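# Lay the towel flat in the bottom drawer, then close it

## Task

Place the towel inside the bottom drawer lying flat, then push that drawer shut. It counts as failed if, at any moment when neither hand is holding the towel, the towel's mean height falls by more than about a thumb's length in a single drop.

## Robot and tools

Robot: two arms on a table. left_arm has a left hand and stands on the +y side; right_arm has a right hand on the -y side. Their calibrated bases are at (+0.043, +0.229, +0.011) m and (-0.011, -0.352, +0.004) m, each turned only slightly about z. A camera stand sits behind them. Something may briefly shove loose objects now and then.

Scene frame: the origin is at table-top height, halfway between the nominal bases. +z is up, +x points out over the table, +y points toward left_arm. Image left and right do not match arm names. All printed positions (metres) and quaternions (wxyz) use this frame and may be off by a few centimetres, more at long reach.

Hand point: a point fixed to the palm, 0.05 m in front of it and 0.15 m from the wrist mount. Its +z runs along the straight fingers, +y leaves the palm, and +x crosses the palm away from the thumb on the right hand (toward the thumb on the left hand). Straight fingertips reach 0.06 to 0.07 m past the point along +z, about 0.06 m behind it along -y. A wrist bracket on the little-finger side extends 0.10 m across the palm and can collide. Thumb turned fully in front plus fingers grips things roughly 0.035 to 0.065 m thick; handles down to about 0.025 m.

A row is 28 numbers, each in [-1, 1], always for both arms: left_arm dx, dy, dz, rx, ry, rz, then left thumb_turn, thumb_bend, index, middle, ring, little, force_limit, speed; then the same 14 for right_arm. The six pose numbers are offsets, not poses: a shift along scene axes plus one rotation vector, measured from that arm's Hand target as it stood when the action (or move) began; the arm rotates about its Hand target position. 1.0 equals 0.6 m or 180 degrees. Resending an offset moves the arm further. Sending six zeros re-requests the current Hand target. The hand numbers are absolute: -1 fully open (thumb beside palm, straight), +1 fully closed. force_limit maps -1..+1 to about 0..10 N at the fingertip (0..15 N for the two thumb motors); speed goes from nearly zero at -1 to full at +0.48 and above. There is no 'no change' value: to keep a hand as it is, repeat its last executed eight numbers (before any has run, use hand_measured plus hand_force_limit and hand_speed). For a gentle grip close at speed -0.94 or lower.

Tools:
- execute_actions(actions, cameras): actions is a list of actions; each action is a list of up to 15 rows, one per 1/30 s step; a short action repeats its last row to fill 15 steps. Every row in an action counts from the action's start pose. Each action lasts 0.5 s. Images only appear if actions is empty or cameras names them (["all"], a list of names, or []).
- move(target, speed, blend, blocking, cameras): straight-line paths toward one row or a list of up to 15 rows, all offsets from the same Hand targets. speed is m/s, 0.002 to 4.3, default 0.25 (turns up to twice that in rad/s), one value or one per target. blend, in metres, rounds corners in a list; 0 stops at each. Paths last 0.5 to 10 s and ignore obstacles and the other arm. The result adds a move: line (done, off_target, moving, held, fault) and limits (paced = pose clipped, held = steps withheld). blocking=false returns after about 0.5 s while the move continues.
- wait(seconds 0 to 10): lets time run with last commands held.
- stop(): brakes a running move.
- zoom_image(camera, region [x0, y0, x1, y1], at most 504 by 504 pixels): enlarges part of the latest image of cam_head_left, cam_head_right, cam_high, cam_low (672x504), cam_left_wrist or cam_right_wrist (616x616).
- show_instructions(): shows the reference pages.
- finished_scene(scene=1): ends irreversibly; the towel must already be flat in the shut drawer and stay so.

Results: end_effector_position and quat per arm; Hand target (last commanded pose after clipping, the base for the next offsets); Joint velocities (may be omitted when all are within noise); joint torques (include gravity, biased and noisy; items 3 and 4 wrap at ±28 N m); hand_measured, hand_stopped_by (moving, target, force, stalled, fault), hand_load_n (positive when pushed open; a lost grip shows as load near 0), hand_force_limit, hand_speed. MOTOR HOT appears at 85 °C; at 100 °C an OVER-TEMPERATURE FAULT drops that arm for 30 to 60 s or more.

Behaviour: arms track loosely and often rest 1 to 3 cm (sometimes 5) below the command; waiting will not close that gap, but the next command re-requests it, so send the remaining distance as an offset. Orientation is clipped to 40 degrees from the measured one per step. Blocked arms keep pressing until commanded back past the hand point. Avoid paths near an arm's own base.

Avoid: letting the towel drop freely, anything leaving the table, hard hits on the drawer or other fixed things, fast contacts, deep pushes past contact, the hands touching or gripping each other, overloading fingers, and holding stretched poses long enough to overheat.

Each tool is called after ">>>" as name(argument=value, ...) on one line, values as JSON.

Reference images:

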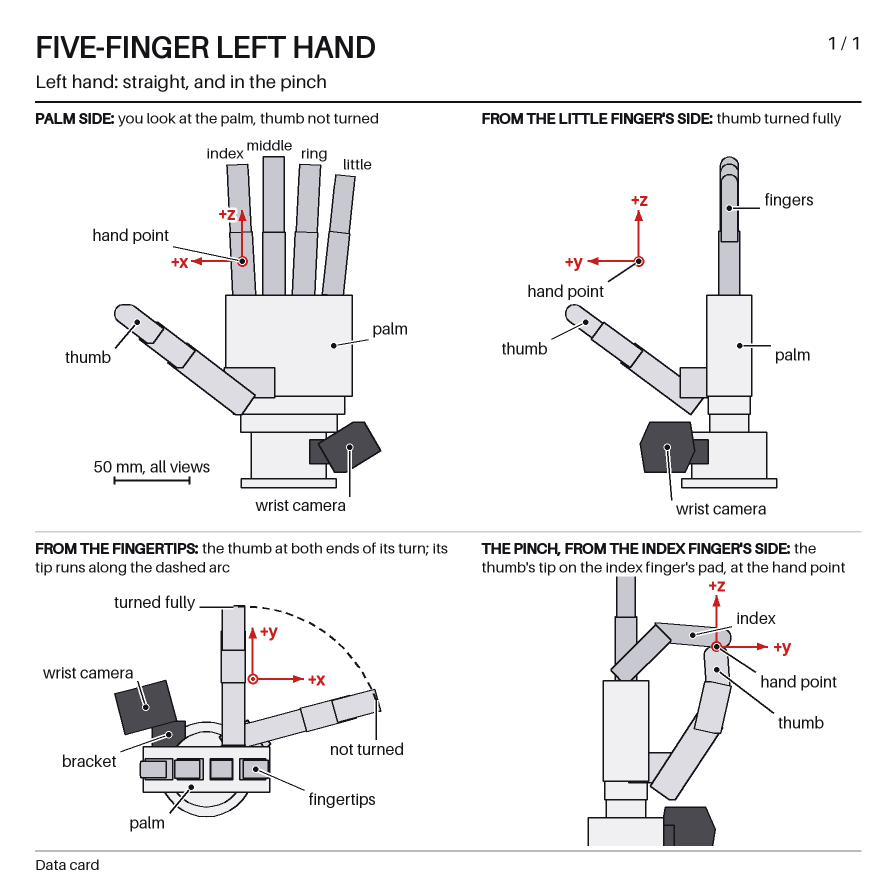

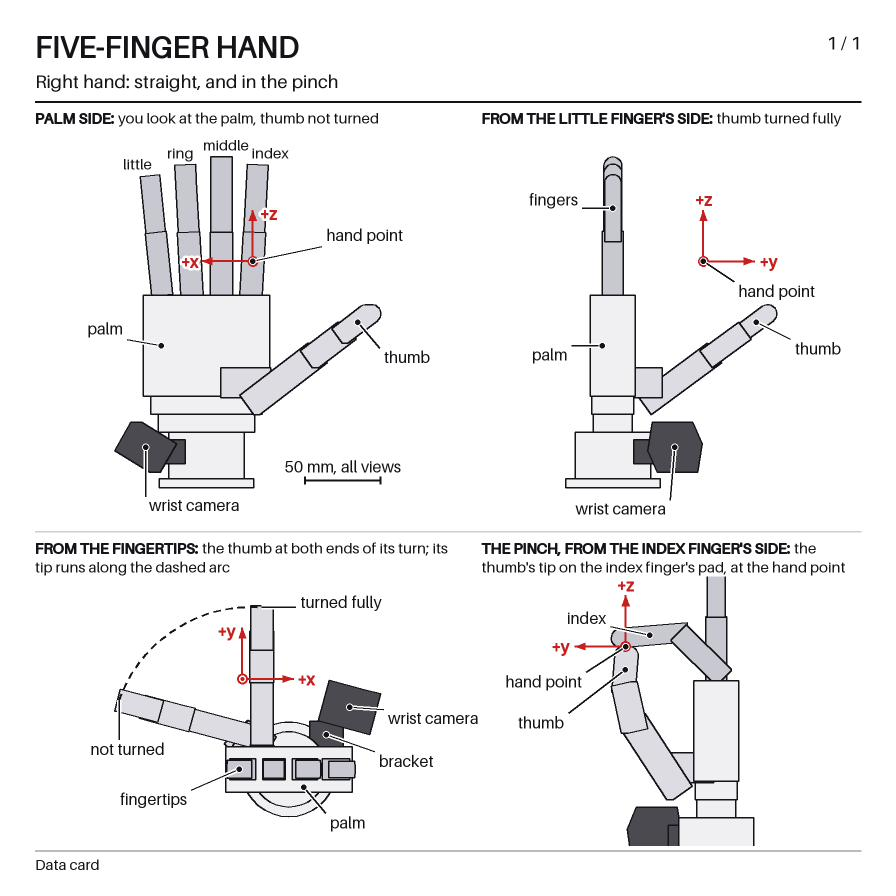

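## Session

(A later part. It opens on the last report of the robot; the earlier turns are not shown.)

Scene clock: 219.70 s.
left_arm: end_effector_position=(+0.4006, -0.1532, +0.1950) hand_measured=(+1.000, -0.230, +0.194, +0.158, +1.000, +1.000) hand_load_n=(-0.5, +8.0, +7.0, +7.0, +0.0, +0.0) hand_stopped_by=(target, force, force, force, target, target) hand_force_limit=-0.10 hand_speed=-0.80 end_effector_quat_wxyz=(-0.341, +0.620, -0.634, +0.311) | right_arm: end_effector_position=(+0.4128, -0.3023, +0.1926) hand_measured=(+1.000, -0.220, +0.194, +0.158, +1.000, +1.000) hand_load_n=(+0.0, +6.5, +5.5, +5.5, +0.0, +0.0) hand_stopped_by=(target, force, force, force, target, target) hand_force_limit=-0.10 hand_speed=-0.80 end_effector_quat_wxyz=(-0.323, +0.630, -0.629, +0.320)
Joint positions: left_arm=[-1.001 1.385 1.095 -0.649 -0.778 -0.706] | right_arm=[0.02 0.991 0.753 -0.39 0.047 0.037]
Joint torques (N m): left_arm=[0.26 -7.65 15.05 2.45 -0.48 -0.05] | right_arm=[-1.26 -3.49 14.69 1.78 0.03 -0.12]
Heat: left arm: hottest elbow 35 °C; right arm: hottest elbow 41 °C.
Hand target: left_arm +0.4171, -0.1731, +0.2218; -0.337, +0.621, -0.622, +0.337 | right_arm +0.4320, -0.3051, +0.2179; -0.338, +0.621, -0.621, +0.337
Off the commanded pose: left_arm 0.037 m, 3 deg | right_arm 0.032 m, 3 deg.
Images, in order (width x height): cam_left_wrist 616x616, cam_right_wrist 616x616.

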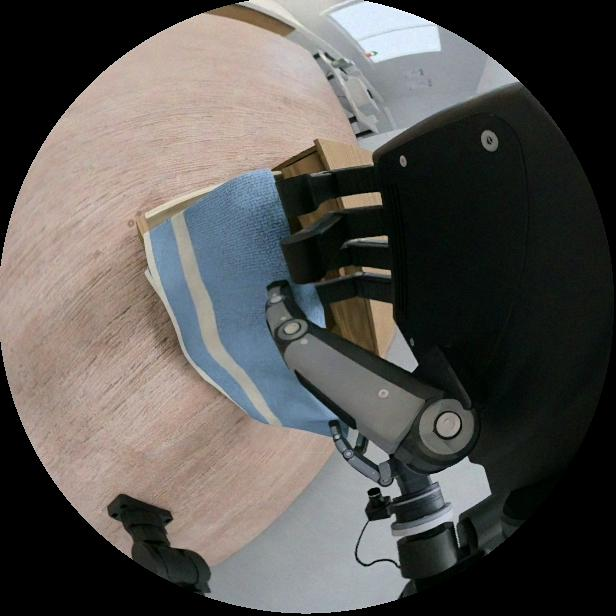

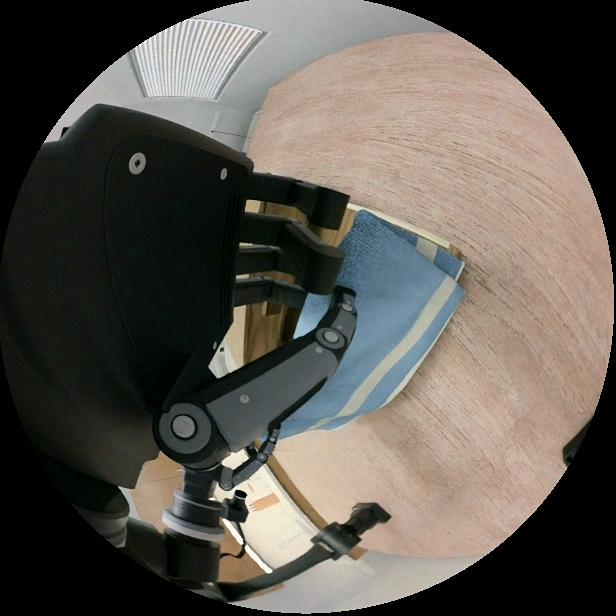

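>>> move(target=[0.05, -0.0017, -0.0367, 0, 0, 0, 1, 0.15, 0.5, 0.5, 1, 1, -0.1, -0.8, 0.05, 0, -0.0383, 0, 0, 0, 1, 0.15, 0.5, 0.5, 1, 1, -0.1, -0.8], speed=0.07, cameras=["cam_low", "cam_high", "cam_head_right", "cam_right_wrist"])

>>> zoom_image(camera="cam_low", region=[150, 210, 290, 390])

>>> zoom_image(camera="cam_head_right", region=[270, 60, 470, 260])

>>> zoom_image(camera="cam_right_wrist", region=[250, 150, 500, 400])

Scene clock: 221.33 s.
left_arm: end_effector_position=(+0.4297, -0.1559, +0.1751) hand_measured=(+1.000, -0.230, +0.194, +0.158, +1.000, +1.000) hand_load_n=(-0.5, +8.0, +6.5, +7.0, +0.0, +0.0) hand_stopped_by=(target, force, force, force, target, target) hand_force_limit=-0.10 hand_speed=-0.80 end_effector_quat_wxyz=(-0.339, +0.621, -0.634, +0.312) | right_arm: end_effector_position=(+0.4415, -0.3020, +0.1718) hand_measured=(+1.000, -0.220, +0.194, +0.158, +1.000, +1.000) hand_load_n=(+0.0, +6.5, +5.5, +5.5, +0.0, +0.0) hand_stopped_by=(target, force, force, force, target, target) hand_force_limit=-0.10 hand_speed=-0.80 end_effector_quat_wxyz=(-0.324, +0.629, -0.630, +0.320)
Joint positions: left_arm=[-0.949 1.444 1.095 -0.548 -0.743 -0.652] | right_arm=[0.015 1.098 0.763 -0.291 0.043 0.037]
Joint torques (N m): left_arm=[0.67 -8.18 14.57 2.41 -0.45 -0.03] | right_arm=[-0.73 -4.42 14.32 1.7 0 -0.18]
Heat: left arm: hottest elbow 36 °C; right arm: hottest elbow 41 °C.
Hand target: left_arm +0.4471, -0.1741, +0.1998; -0.338, +0.621, -0.622, +0.337 | right_arm +0.4620, -0.3051, +0.1949; -0.338, +0.621, -0.621, +0.337
Off the commanded pose: left_arm 0.035 m, 3 deg | right_arm 0.031 m, 3 deg.
move: off_target (left_arm, right_arm)
Images, in order (width x height): cam_head_right 672x504, cam_high 672x504, cam_low 672x504, cam_right_wrist 616x616.

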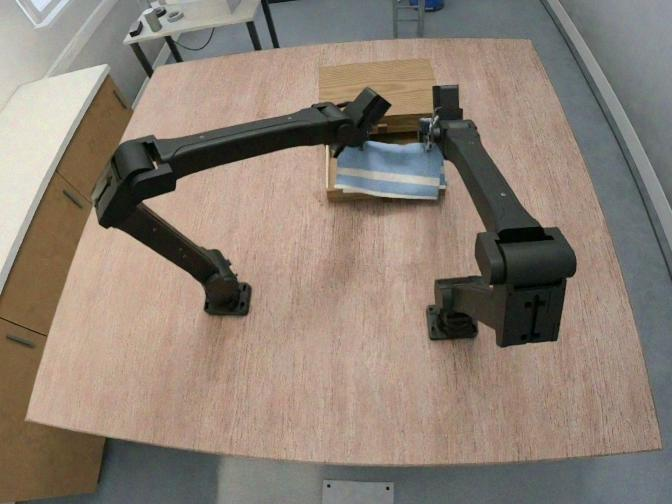

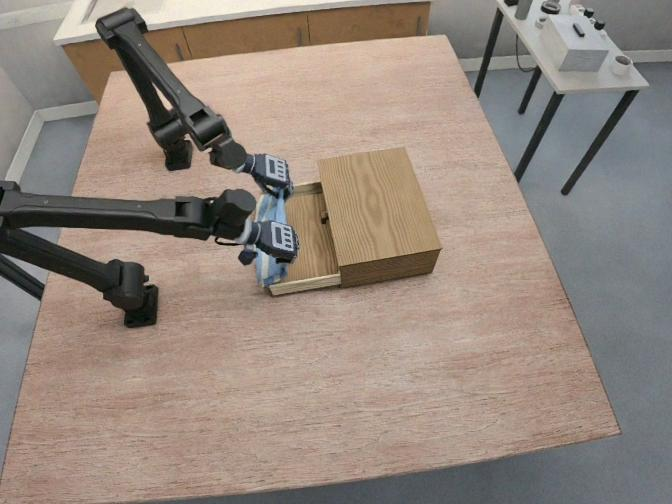

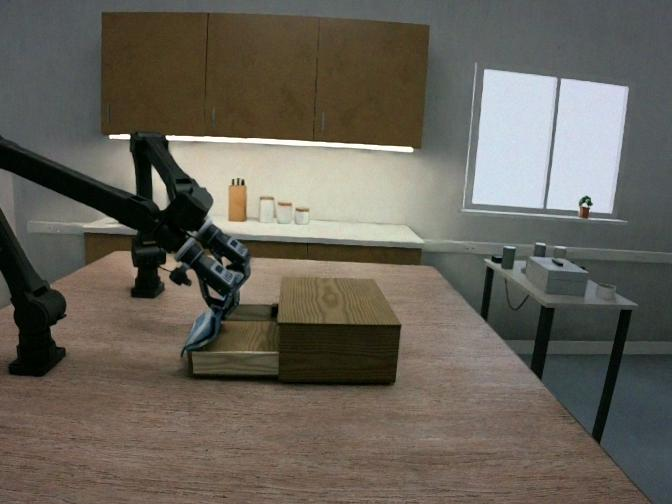

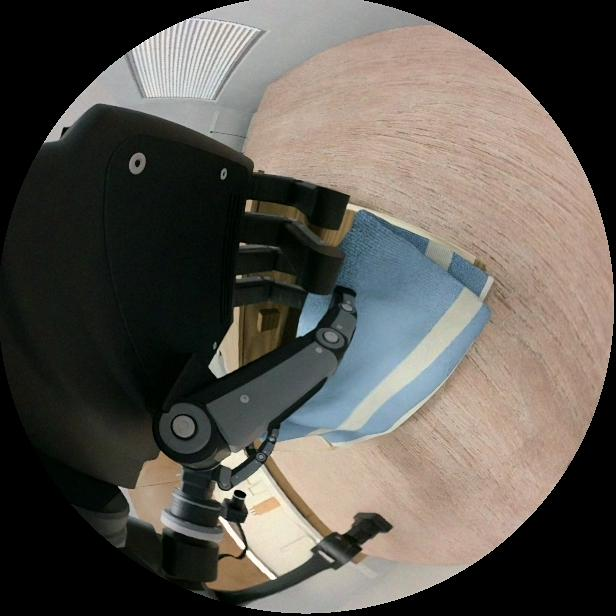

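Scaled by 2.800 from the camera's 672x504 image, which has a finer 960x720 frame.

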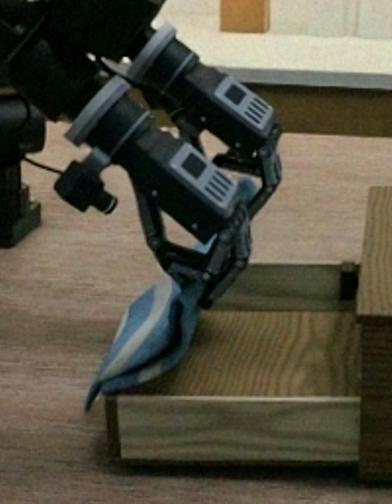

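Scaled by 2.520 from the camera's 672x504 image, which has a finer 960x720 frame.

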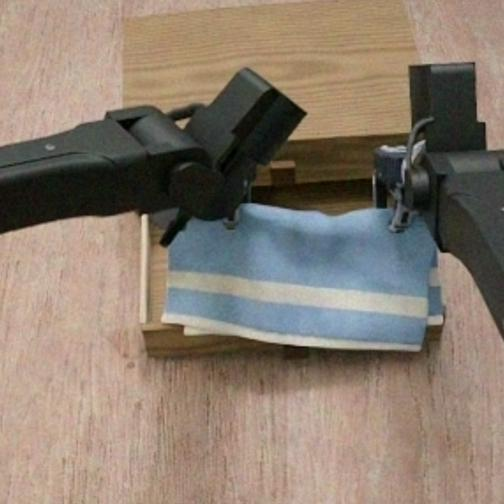

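Scaled by 2.016 from the camera's 616x616 image, which has a finer 880x880 frame.

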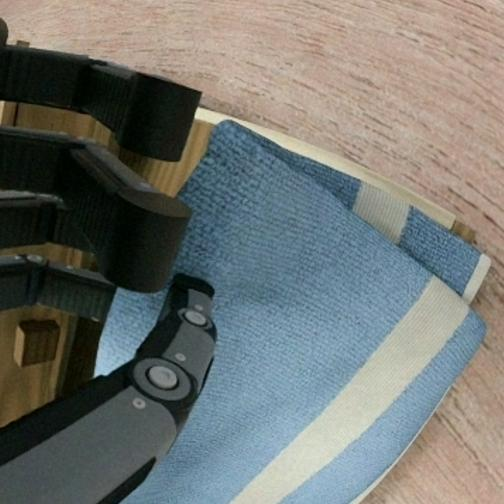

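>>> move(target=[0.049, 0.0083, -0.048, 0, 0, 0, 1, 0.15, 0.5, 0.5, 1, 1, -0.1, -0.8, 0.0417, 0.0067, -0.05, 0, 0, 0, 1, 0.15, 0.5, 0.5, 1, 1, -0.1, -0.8], speed=0.07, cameras=["cam_low", "cam_high", "cam_head_right", "cam_right_wrist"])

>>> zoom_image(camera="cam_low", region=[150, 210, 290, 390])

>>> zoom_image(camera="cam_head_right", region=[270, 60, 470, 260])

>>> zoom_image(camera="cam_right_wrist", region=[250, 150, 500, 400])

Scene clock: 224.53 s.
left_arm: end_effector_position=(+0.4620, -0.1570, +0.1559) hand_measured=(+1.000, -0.230, +0.194, +0.158, +1.000, +1.000) hand_load_n=(-0.5, +8.0, +7.0, +7.0, +0.0, +0.0) hand_stopped_by=(target, force, force, force, target, target) hand_force_limit=-0.10 hand_speed=-0.80 end_effector_quat_wxyz=(-0.337, +0.623, -0.630, +0.320) | right_arm: end_effector_position=(+0.4666, -0.3011, +0.1451) hand_measured=(+1.000, -0.220, +0.194, +0.158, +1.000, +1.000) hand_load_n=(+0.0, +6.5, +5.5, +5.5, +0.0, +0.0) hand_stopped_by=(target, force, force, force, target, target) hand_force_limit=-0.10 hand_speed=-0.80 end_effector_quat_wxyz=(-0.325, +0.628, -0.630, +0.323)
Joint positions: left_arm=[-0.893 1.504 1.095 -0.434 -0.705 -0.597] | right_arm=[0.015 1.203 0.763 -0.181 0.045 0.037]
Joint torques (N m): left_arm=[0.32 -8.59 12.86 2.52 -0.39 -0.04] | right_arm=[-0.62 -5.48 13.74 1.8 0.17 -0.1]
Heat: left arm: hottest elbow 37 °C; right arm: hottest elbow 42 °C.
Hand target: left_arm +0.4766, -0.1691, +0.1710; -0.338, +0.621, -0.622, +0.337 | right_arm +0.4870, -0.3011, +0.1648; -0.338, +0.621, -0.622, +0.337
Off the commanded pose: left_arm 0.024 m, 2 deg | right_arm 0.028 m, 3 deg.
move: off_target (left_arm, right_arm)
Images, in order (width x height): cam_head_right 672x504, cam_high 672x504, cam_low 672x504, cam_right_wrist 616x616.

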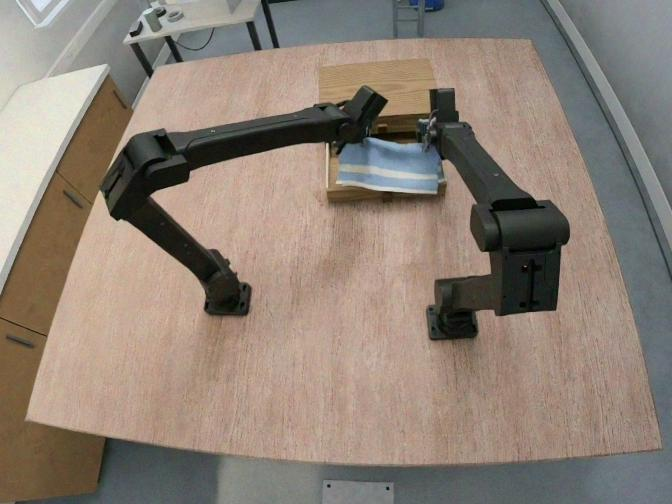

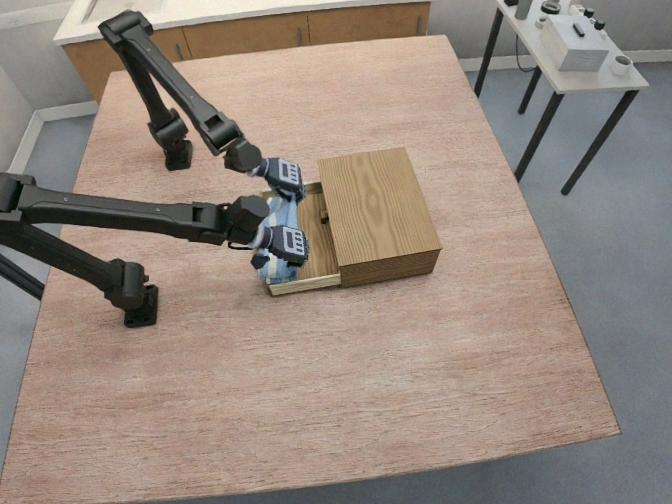

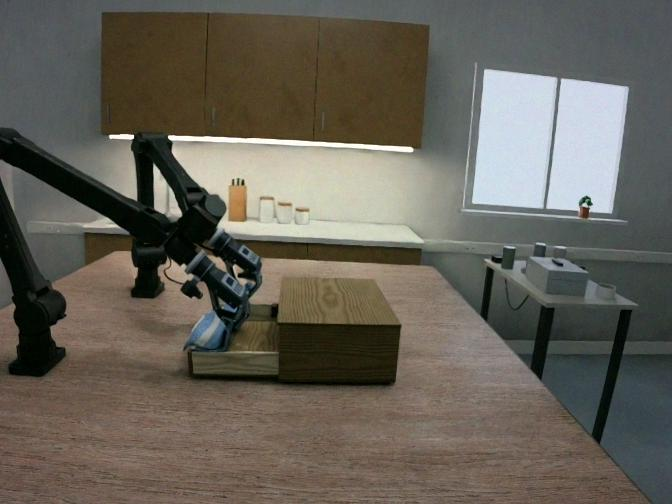

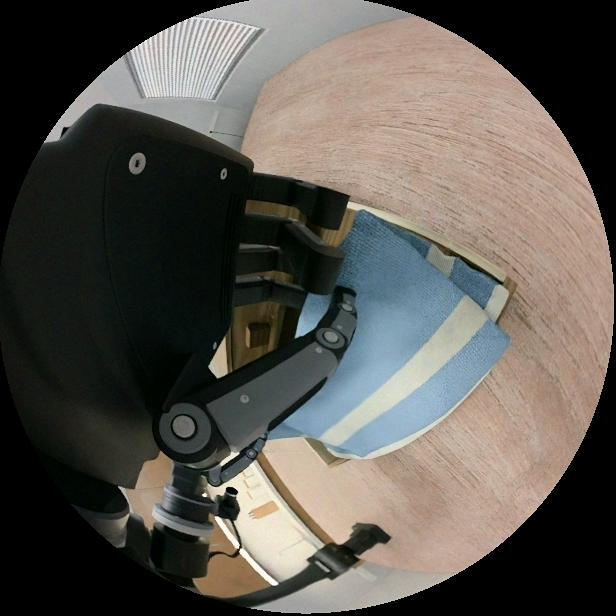

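Scaled by 2.800 from the camera's 672x504 image, which has a finer 960x720 frame.

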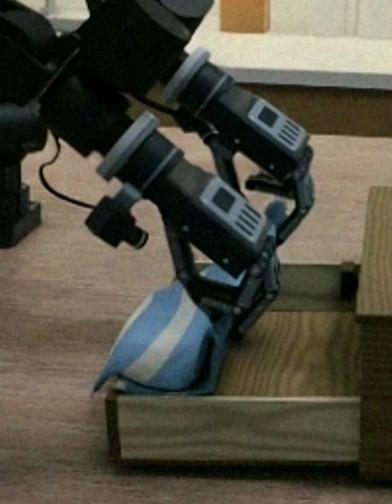

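Scaled by 2.520 from the camera's 672x504 image, which has a finer 960x720 frame.

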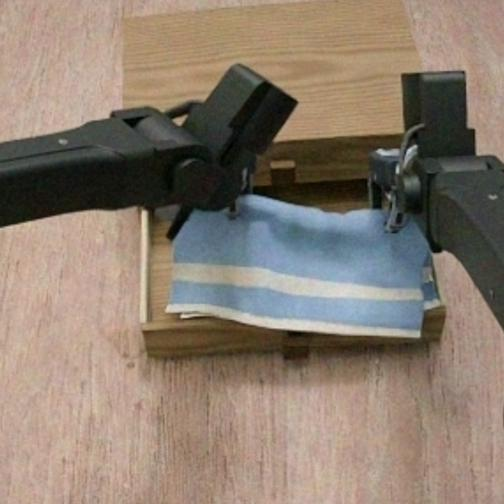

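Scaled by 2.016 from the camera's 616x616 image, which has a finer 880x880 frame.

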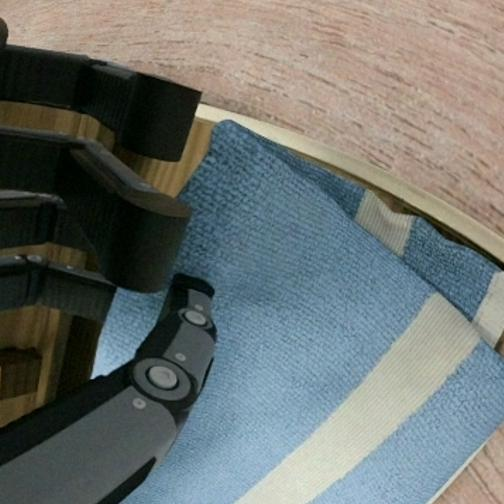

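>>> move(target=[0.039, 0.0083, -0.075, 0, 0, 0, 1, 0.15, 0.5, 0.5, 1, 1, -0.1, -0.8, 0.035, 0.0033, -0.0583, 0, 0, 0, 1, 0.15, 0.5, 0.5, 1, 1, -0.1, -0.8], speed=0.07, cameras=["cam_low", "cam_high", "cam_head_right", "cam_right_wrist"])

>>> zoom_image(camera="cam_low", region=[150, 210, 290, 390])

>>> zoom_image(camera="cam_head_right", region=[270, 60, 470, 260])

>>> zoom_image(camera="cam_high", region=[220, 140, 360, 310])

Scene clock: 226.30 s.
left_arm: end_effector_position=(+0.4950, -0.1640, +0.1309) hand_measured=(+1.000, -0.230, +0.194, +0.158, +1.000, +1.000) hand_load_n=(-0.5, +8.0, +6.5, +7.0, +0.5, +0.5) hand_stopped_by=(target, force, force, force, target, target) hand_force_limit=-0.10 hand_speed=-0.80 end_effector_quat_wxyz=(-0.335, +0.624, -0.621, +0.337) | right_arm: end_effector_position=(+0.4902, -0.3001, +0.1163) hand_measured=(+1.000, -0.220, +0.194, +0.158, +1.000, +1.000) hand_load_n=(+0.0, +7.0, +5.5, +5.5, +0.0, +0.0) hand_stopped_by=(target, force, force, force, target, target) hand_force_limit=-0.10 hand_speed=-0.80 end_effector_quat_wxyz=(-0.327, +0.626, -0.628, +0.326)
Joint positions: left_arm=[-0.849 1.584 1.095 -0.29 -0.674 -0.556] | right_arm=[0.015 1.311 0.763 -0.063 0.047 0.037]
Joint torques (N m): left_arm=[0.32 -9.58 9.07 2.59 -0.32 -0.02] | right_arm=[-0.21 -7 12.51 1.81 0.15 -0.09]
Heat: left arm: hottest elbow 37 °C; right arm: hottest elbow 42 °C.
Hand target: left_arm +0.5000, -0.1640, +0.1260; -0.338, +0.621, -0.622, +0.337 | right_arm +0.5080, -0.2991, +0.1299; -0.338, +0.621, -0.621, +0.337
Off the commanded pose: left_arm 0.007 m, 0 deg | right_arm 0.022 m, 2 deg.
move: off_target (right_arm)
Images, in order (width x height): cam_head_right 672x504, cam_high 672x504, cam_low 672x504, cam_right_wrist 616x616.

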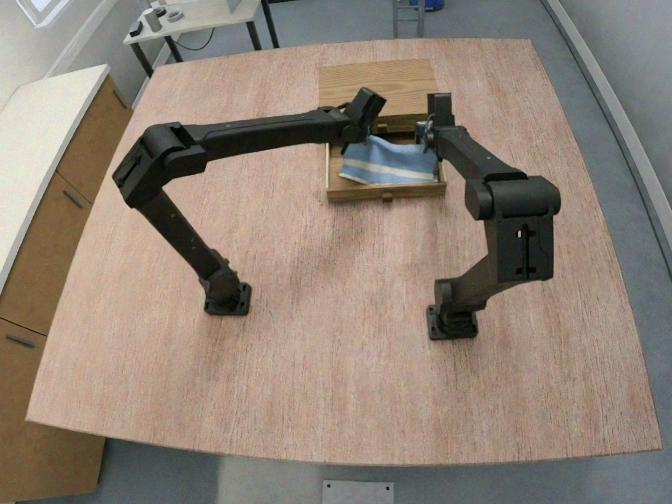

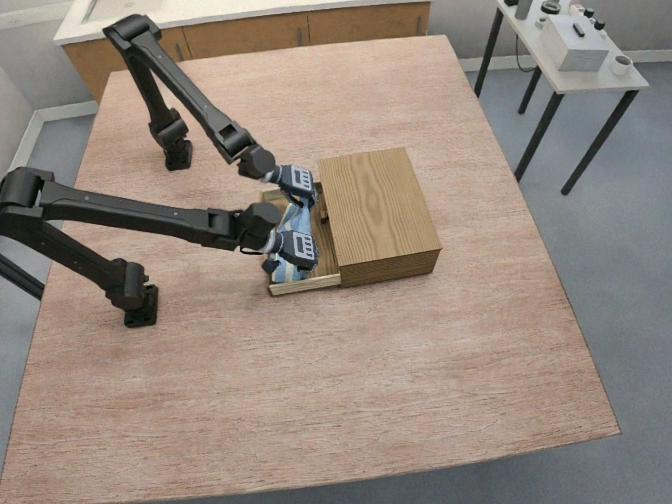

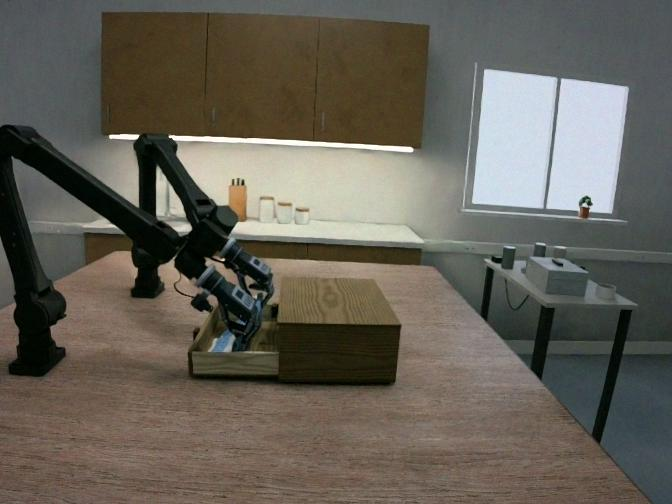

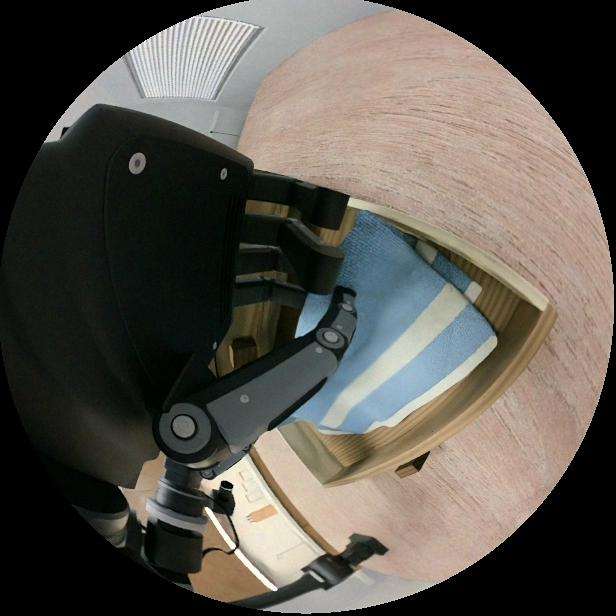

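Scaled by 2.800 from the camera's 672x504 image, which has a finer 960x720 frame.

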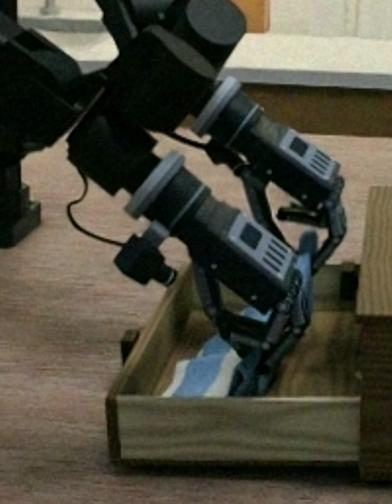

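Scaled by 2.520 from the camera's 672x504 image, which has a finer 960x720 frame.

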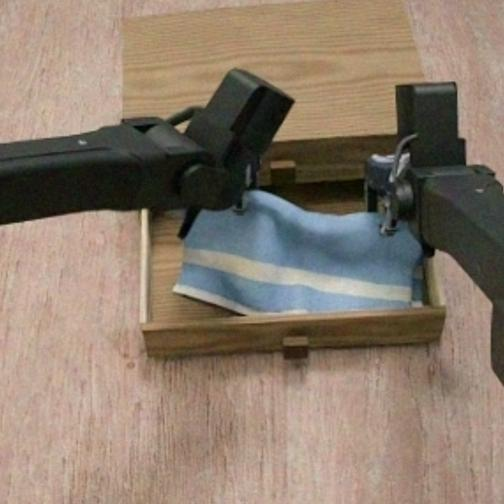

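Scaled by 2.965 from the camera's 672x504 image, which has a finer 960x720 frame.

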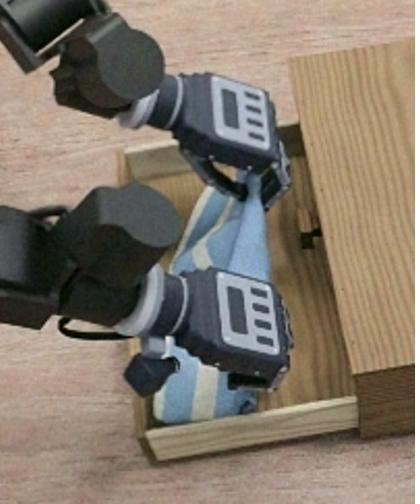

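>>> move(target=[-0.0067, 0.0133, -0.0883, 0, 0, 0, 1, 0.15, 0.5, 0.5, 1, 1, -0.1, -0.8, 0.0117, -0.0017, -0.0633, 0, 0, 0, 1, 0.15, 0.5, 0.5, 1, 1, -0.1, -0.8], speed=0.06, cameras=["cam_low", "cam_high", "cam_head_right", "cam_right_wrist", "cam_left_wrist"])

>>> zoom_image(camera="cam_low", region=[170, 230, 290, 390])

>>> zoom_image(camera="cam_head_right", region=[270, 60, 470, 260])

>>> zoom_image(camera="cam_high", region=[220, 140, 360, 310])

Scene clock: 228.33 s.
left_arm: end_effector_position=(+0.4930, -0.1595, +0.0825) hand_measured=(+1.000, -0.230, +0.194, +0.158, +1.000, +1.000) hand_load_n=(-0.5, +8.0, +6.5, +7.0, +0.0, +0.0) hand_stopped_by=(target, force, force, force, target, target) hand_force_limit=-0.10 hand_speed=-0.80 end_effector_quat_wxyz=(-0.334, +0.624, -0.618, +0.342) | right_arm: end_effector_position=(+0.5121, -0.2988, +0.0974) hand_measured=(+1.000, -0.220, +0.194, +0.158, +1.000, +1.000) hand_load_n=(+0.0, +6.5, +5.5, +5.0, +0.0, +0.0) hand_stopped_by=(target, force, force, force, target, target) hand_force_limit=-0.10 hand_speed=-0.80 end_effector_quat_wxyz=(-0.339, +0.620, -0.623, +0.337)
Joint positions: left_arm=[-0.846 1.641 1.011 -0.136 -0.671 -0.554] | right_arm=[0.015 1.397 0.763 0.059 0.047 0.037]
Joint torques (N m): left_arm=[0.79 -8.82 7.87 2.59 -0.28 -0.04] | right_arm=[-0.44 -7.36 8.88 1.68 -0.02 -0.1]
Heat: left arm: hottest elbow 36 °C; right arm: hottest elbow 42 °C.
Hand target: left_arm +0.4958, -0.1562, +0.0731; -0.338, +0.621, -0.622, +0.337 | right_arm +0.5150, -0.3001, +0.0920; -0.338, +0.621, -0.621, +0.337
Off the commanded pose: left_arm 0.011 m, 1 deg | right_arm 0.006 m, 0 deg.
move: off_target (left_arm)
Images, in order (width x height): cam_head_right 672x504, cam_high 672x504, cam_low 672x504, cam_left_wrist 616x616, cam_right_wrist 616x616.

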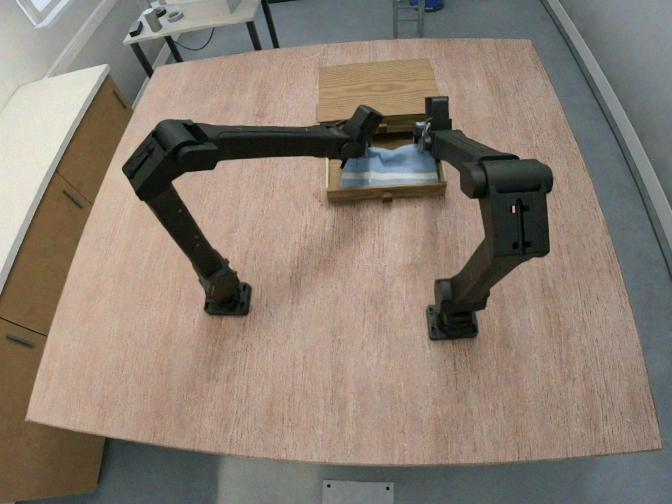

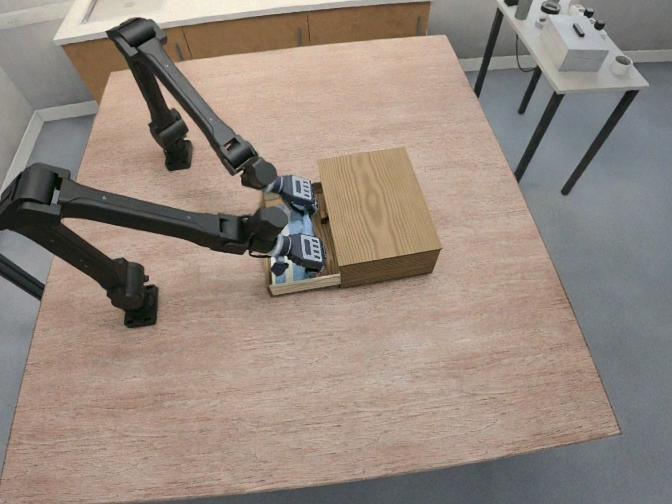

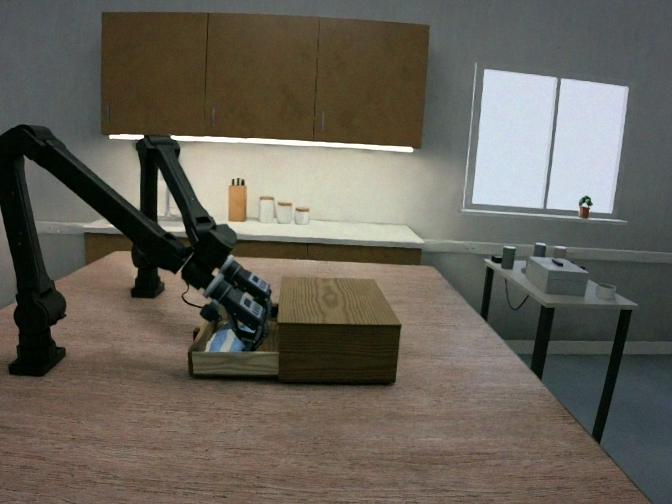

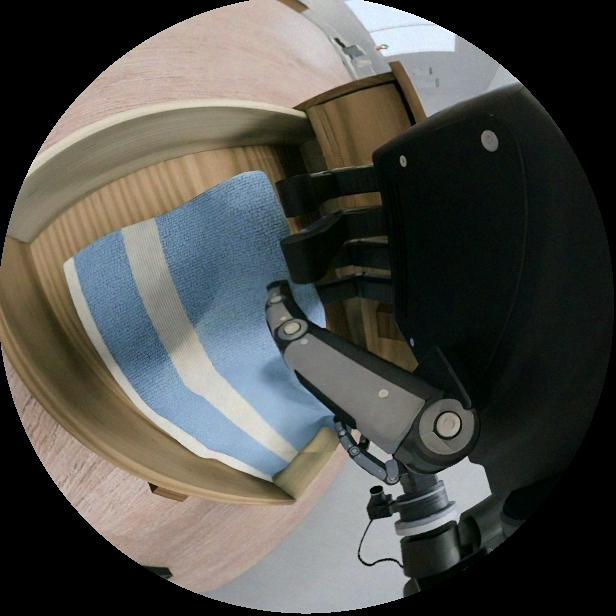

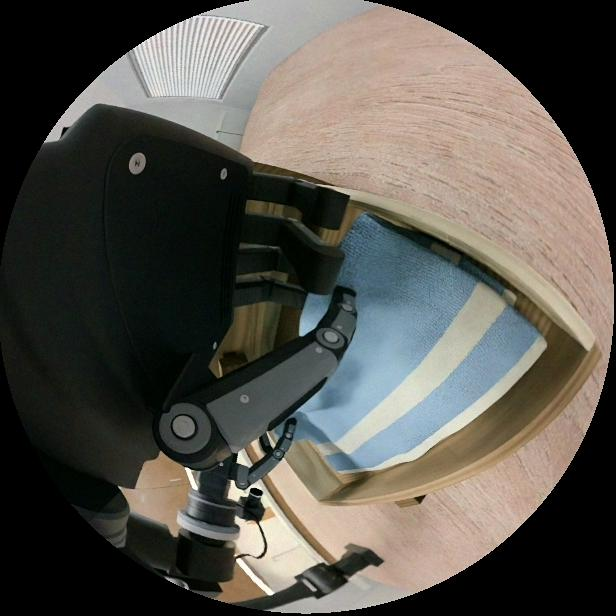

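Scaled by 3.150 from the camera's 672x504 image, which has a finer 960x720 frame.

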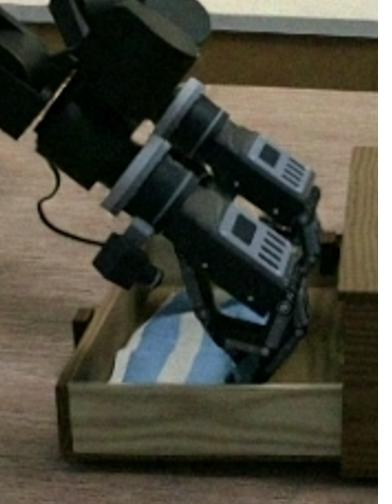

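Scaled by 2.520 from the camera's 672x504 image, which has a finer 960x720 frame.

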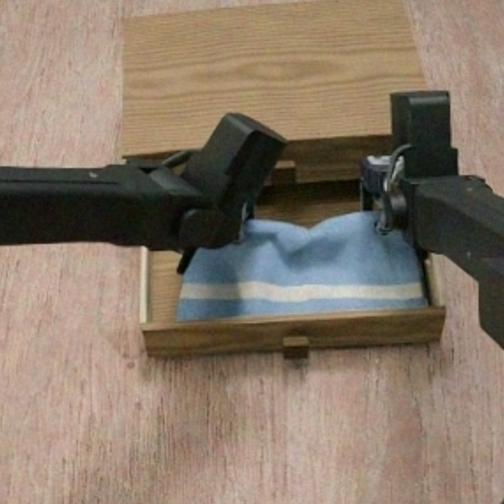

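Scaled by 2.965 from the camera's 672x504 image, which has a finer 960x720 frame.

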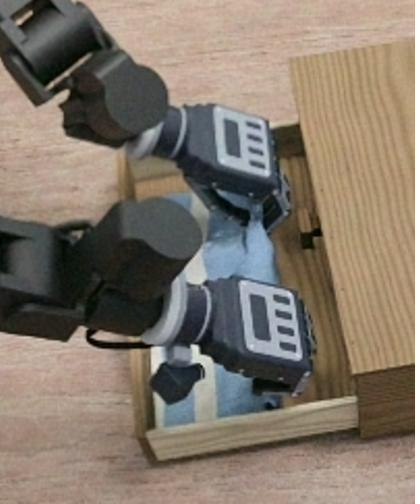

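>>> move(target=[0.0267, -0.0017, -0.03, 0, 0, 0, 1, 0.15, 0.5, 0.5, 1, 1, -0.1, -0.8, 0.01, 0, -0.0367, 0, 0, 0, 1, 0.15, 0.5, 0.5, 1, 1, -0.1, -0.8], speed=0.05, cameras=["cam_low", "cam_high", "cam_head_right", "cam_right_wrist", "cam_left_wrist"])

>>> zoom_image(camera="cam_low", region=[170, 230, 290, 390])

>>> zoom_image(camera="cam_head_right", region=[270, 60, 470, 260])

>>> zoom_image(camera="cam_right_wrist", region=[200, 180, 616, 530])

Scene clock: 230.00 s.
left_arm: end_effector_position=(+0.5052, -0.1574, +0.0611) hand_measured=(+1.000, -0.230, +0.194, +0.158, +1.000, +1.000) hand_load_n=(-0.5, +8.0, +7.0, +7.0, +0.0, +0.0) hand_stopped_by=(target, force, force, force, target, target) hand_force_limit=-0.10 hand_speed=-0.80 end_effector_quat_wxyz=(-0.334, +0.624, -0.619, +0.340) | right_arm: end_effector_position=(+0.5213, -0.2982, +0.0795) hand_measured=(+1.000, -0.220, +0.194, +0.158, +1.000, +1.000) hand_load_n=(+0.0, +6.0, +5.5, +5.5, +0.0, +0.0) hand_stopped_by=(target, force, force, force, target, target) hand_force_limit=-0.10 hand_speed=-0.80 end_effector_quat_wxyz=(-0.342, +0.618, -0.621, +0.339)
Joint positions: left_arm=[-0.824 1.693 1.011 -0.078 -0.654 -0.537] | right_arm=[0.015 1.455 0.758 0.131 0.047 0.037]
Joint torques (N m): left_arm=[0.5 -9.05 8.96 2.47 -0.32 -0.02] | right_arm=[-0.56 -7.65 8.02 1.76 -0.02 -0.12]
Heat: left arm: hottest elbow 36 °C; right arm: hottest elbow 41 °C.
Hand target: left_arm +0.5120, -0.1571, +0.0550; -0.338, +0.621, -0.622, +0.337 | right_arm +0.5210, -0.3001, +0.0699; -0.338, +0.621, -0.622, +0.337
Off the commanded pose: left_arm 0.009 m, 1 deg | right_arm 0.010 m, 1 deg.
move: done
Images, in order (width x height): cam_head_right 672x504, cam_high 672x504, cam_low 672x504, cam_left_wrist 616x616, cam_right_wrist 616x616.

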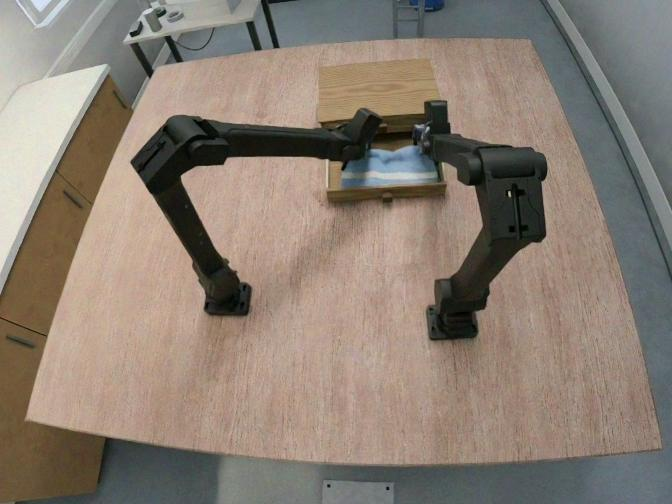

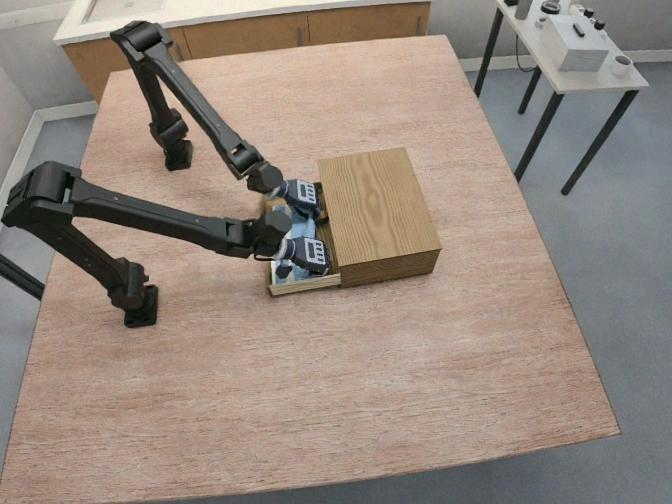

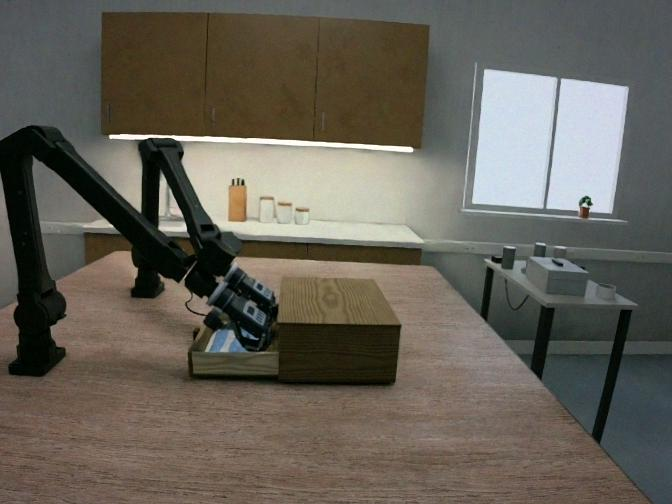

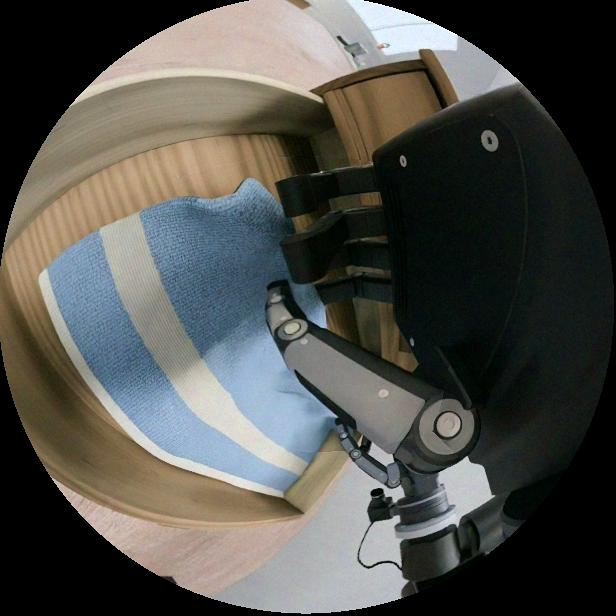

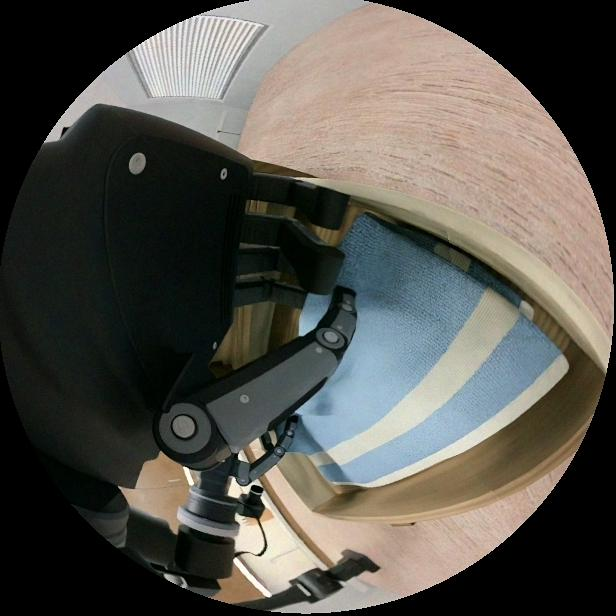

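Scaled by 3.150 from the camera's 672x504 image, which has a finer 960x720 frame.

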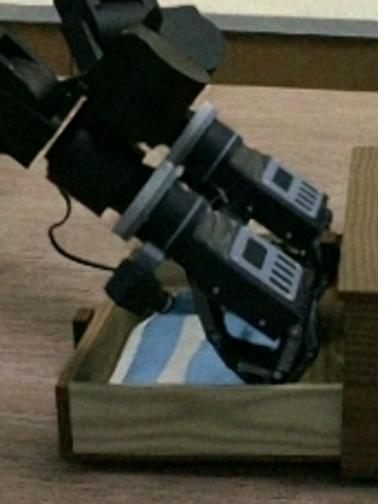

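Scaled by 2.520 from the camera's 672x504 image, which has a finer 960x720 frame.

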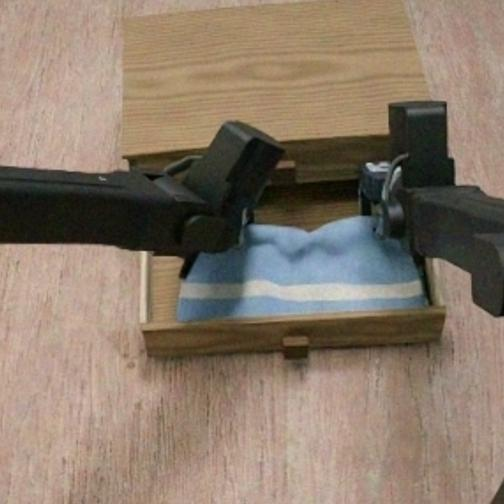

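Scaled by 1.212 from the camera's 616x616 image, which has a finer 880x880 frame.

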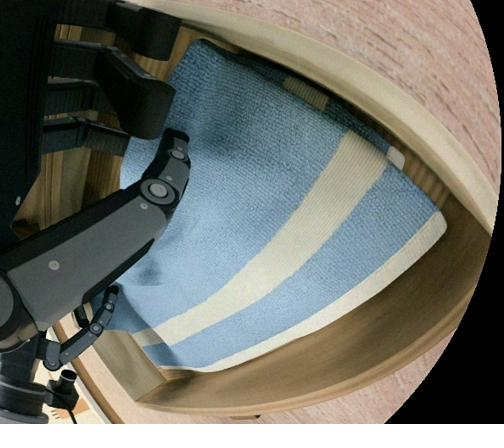

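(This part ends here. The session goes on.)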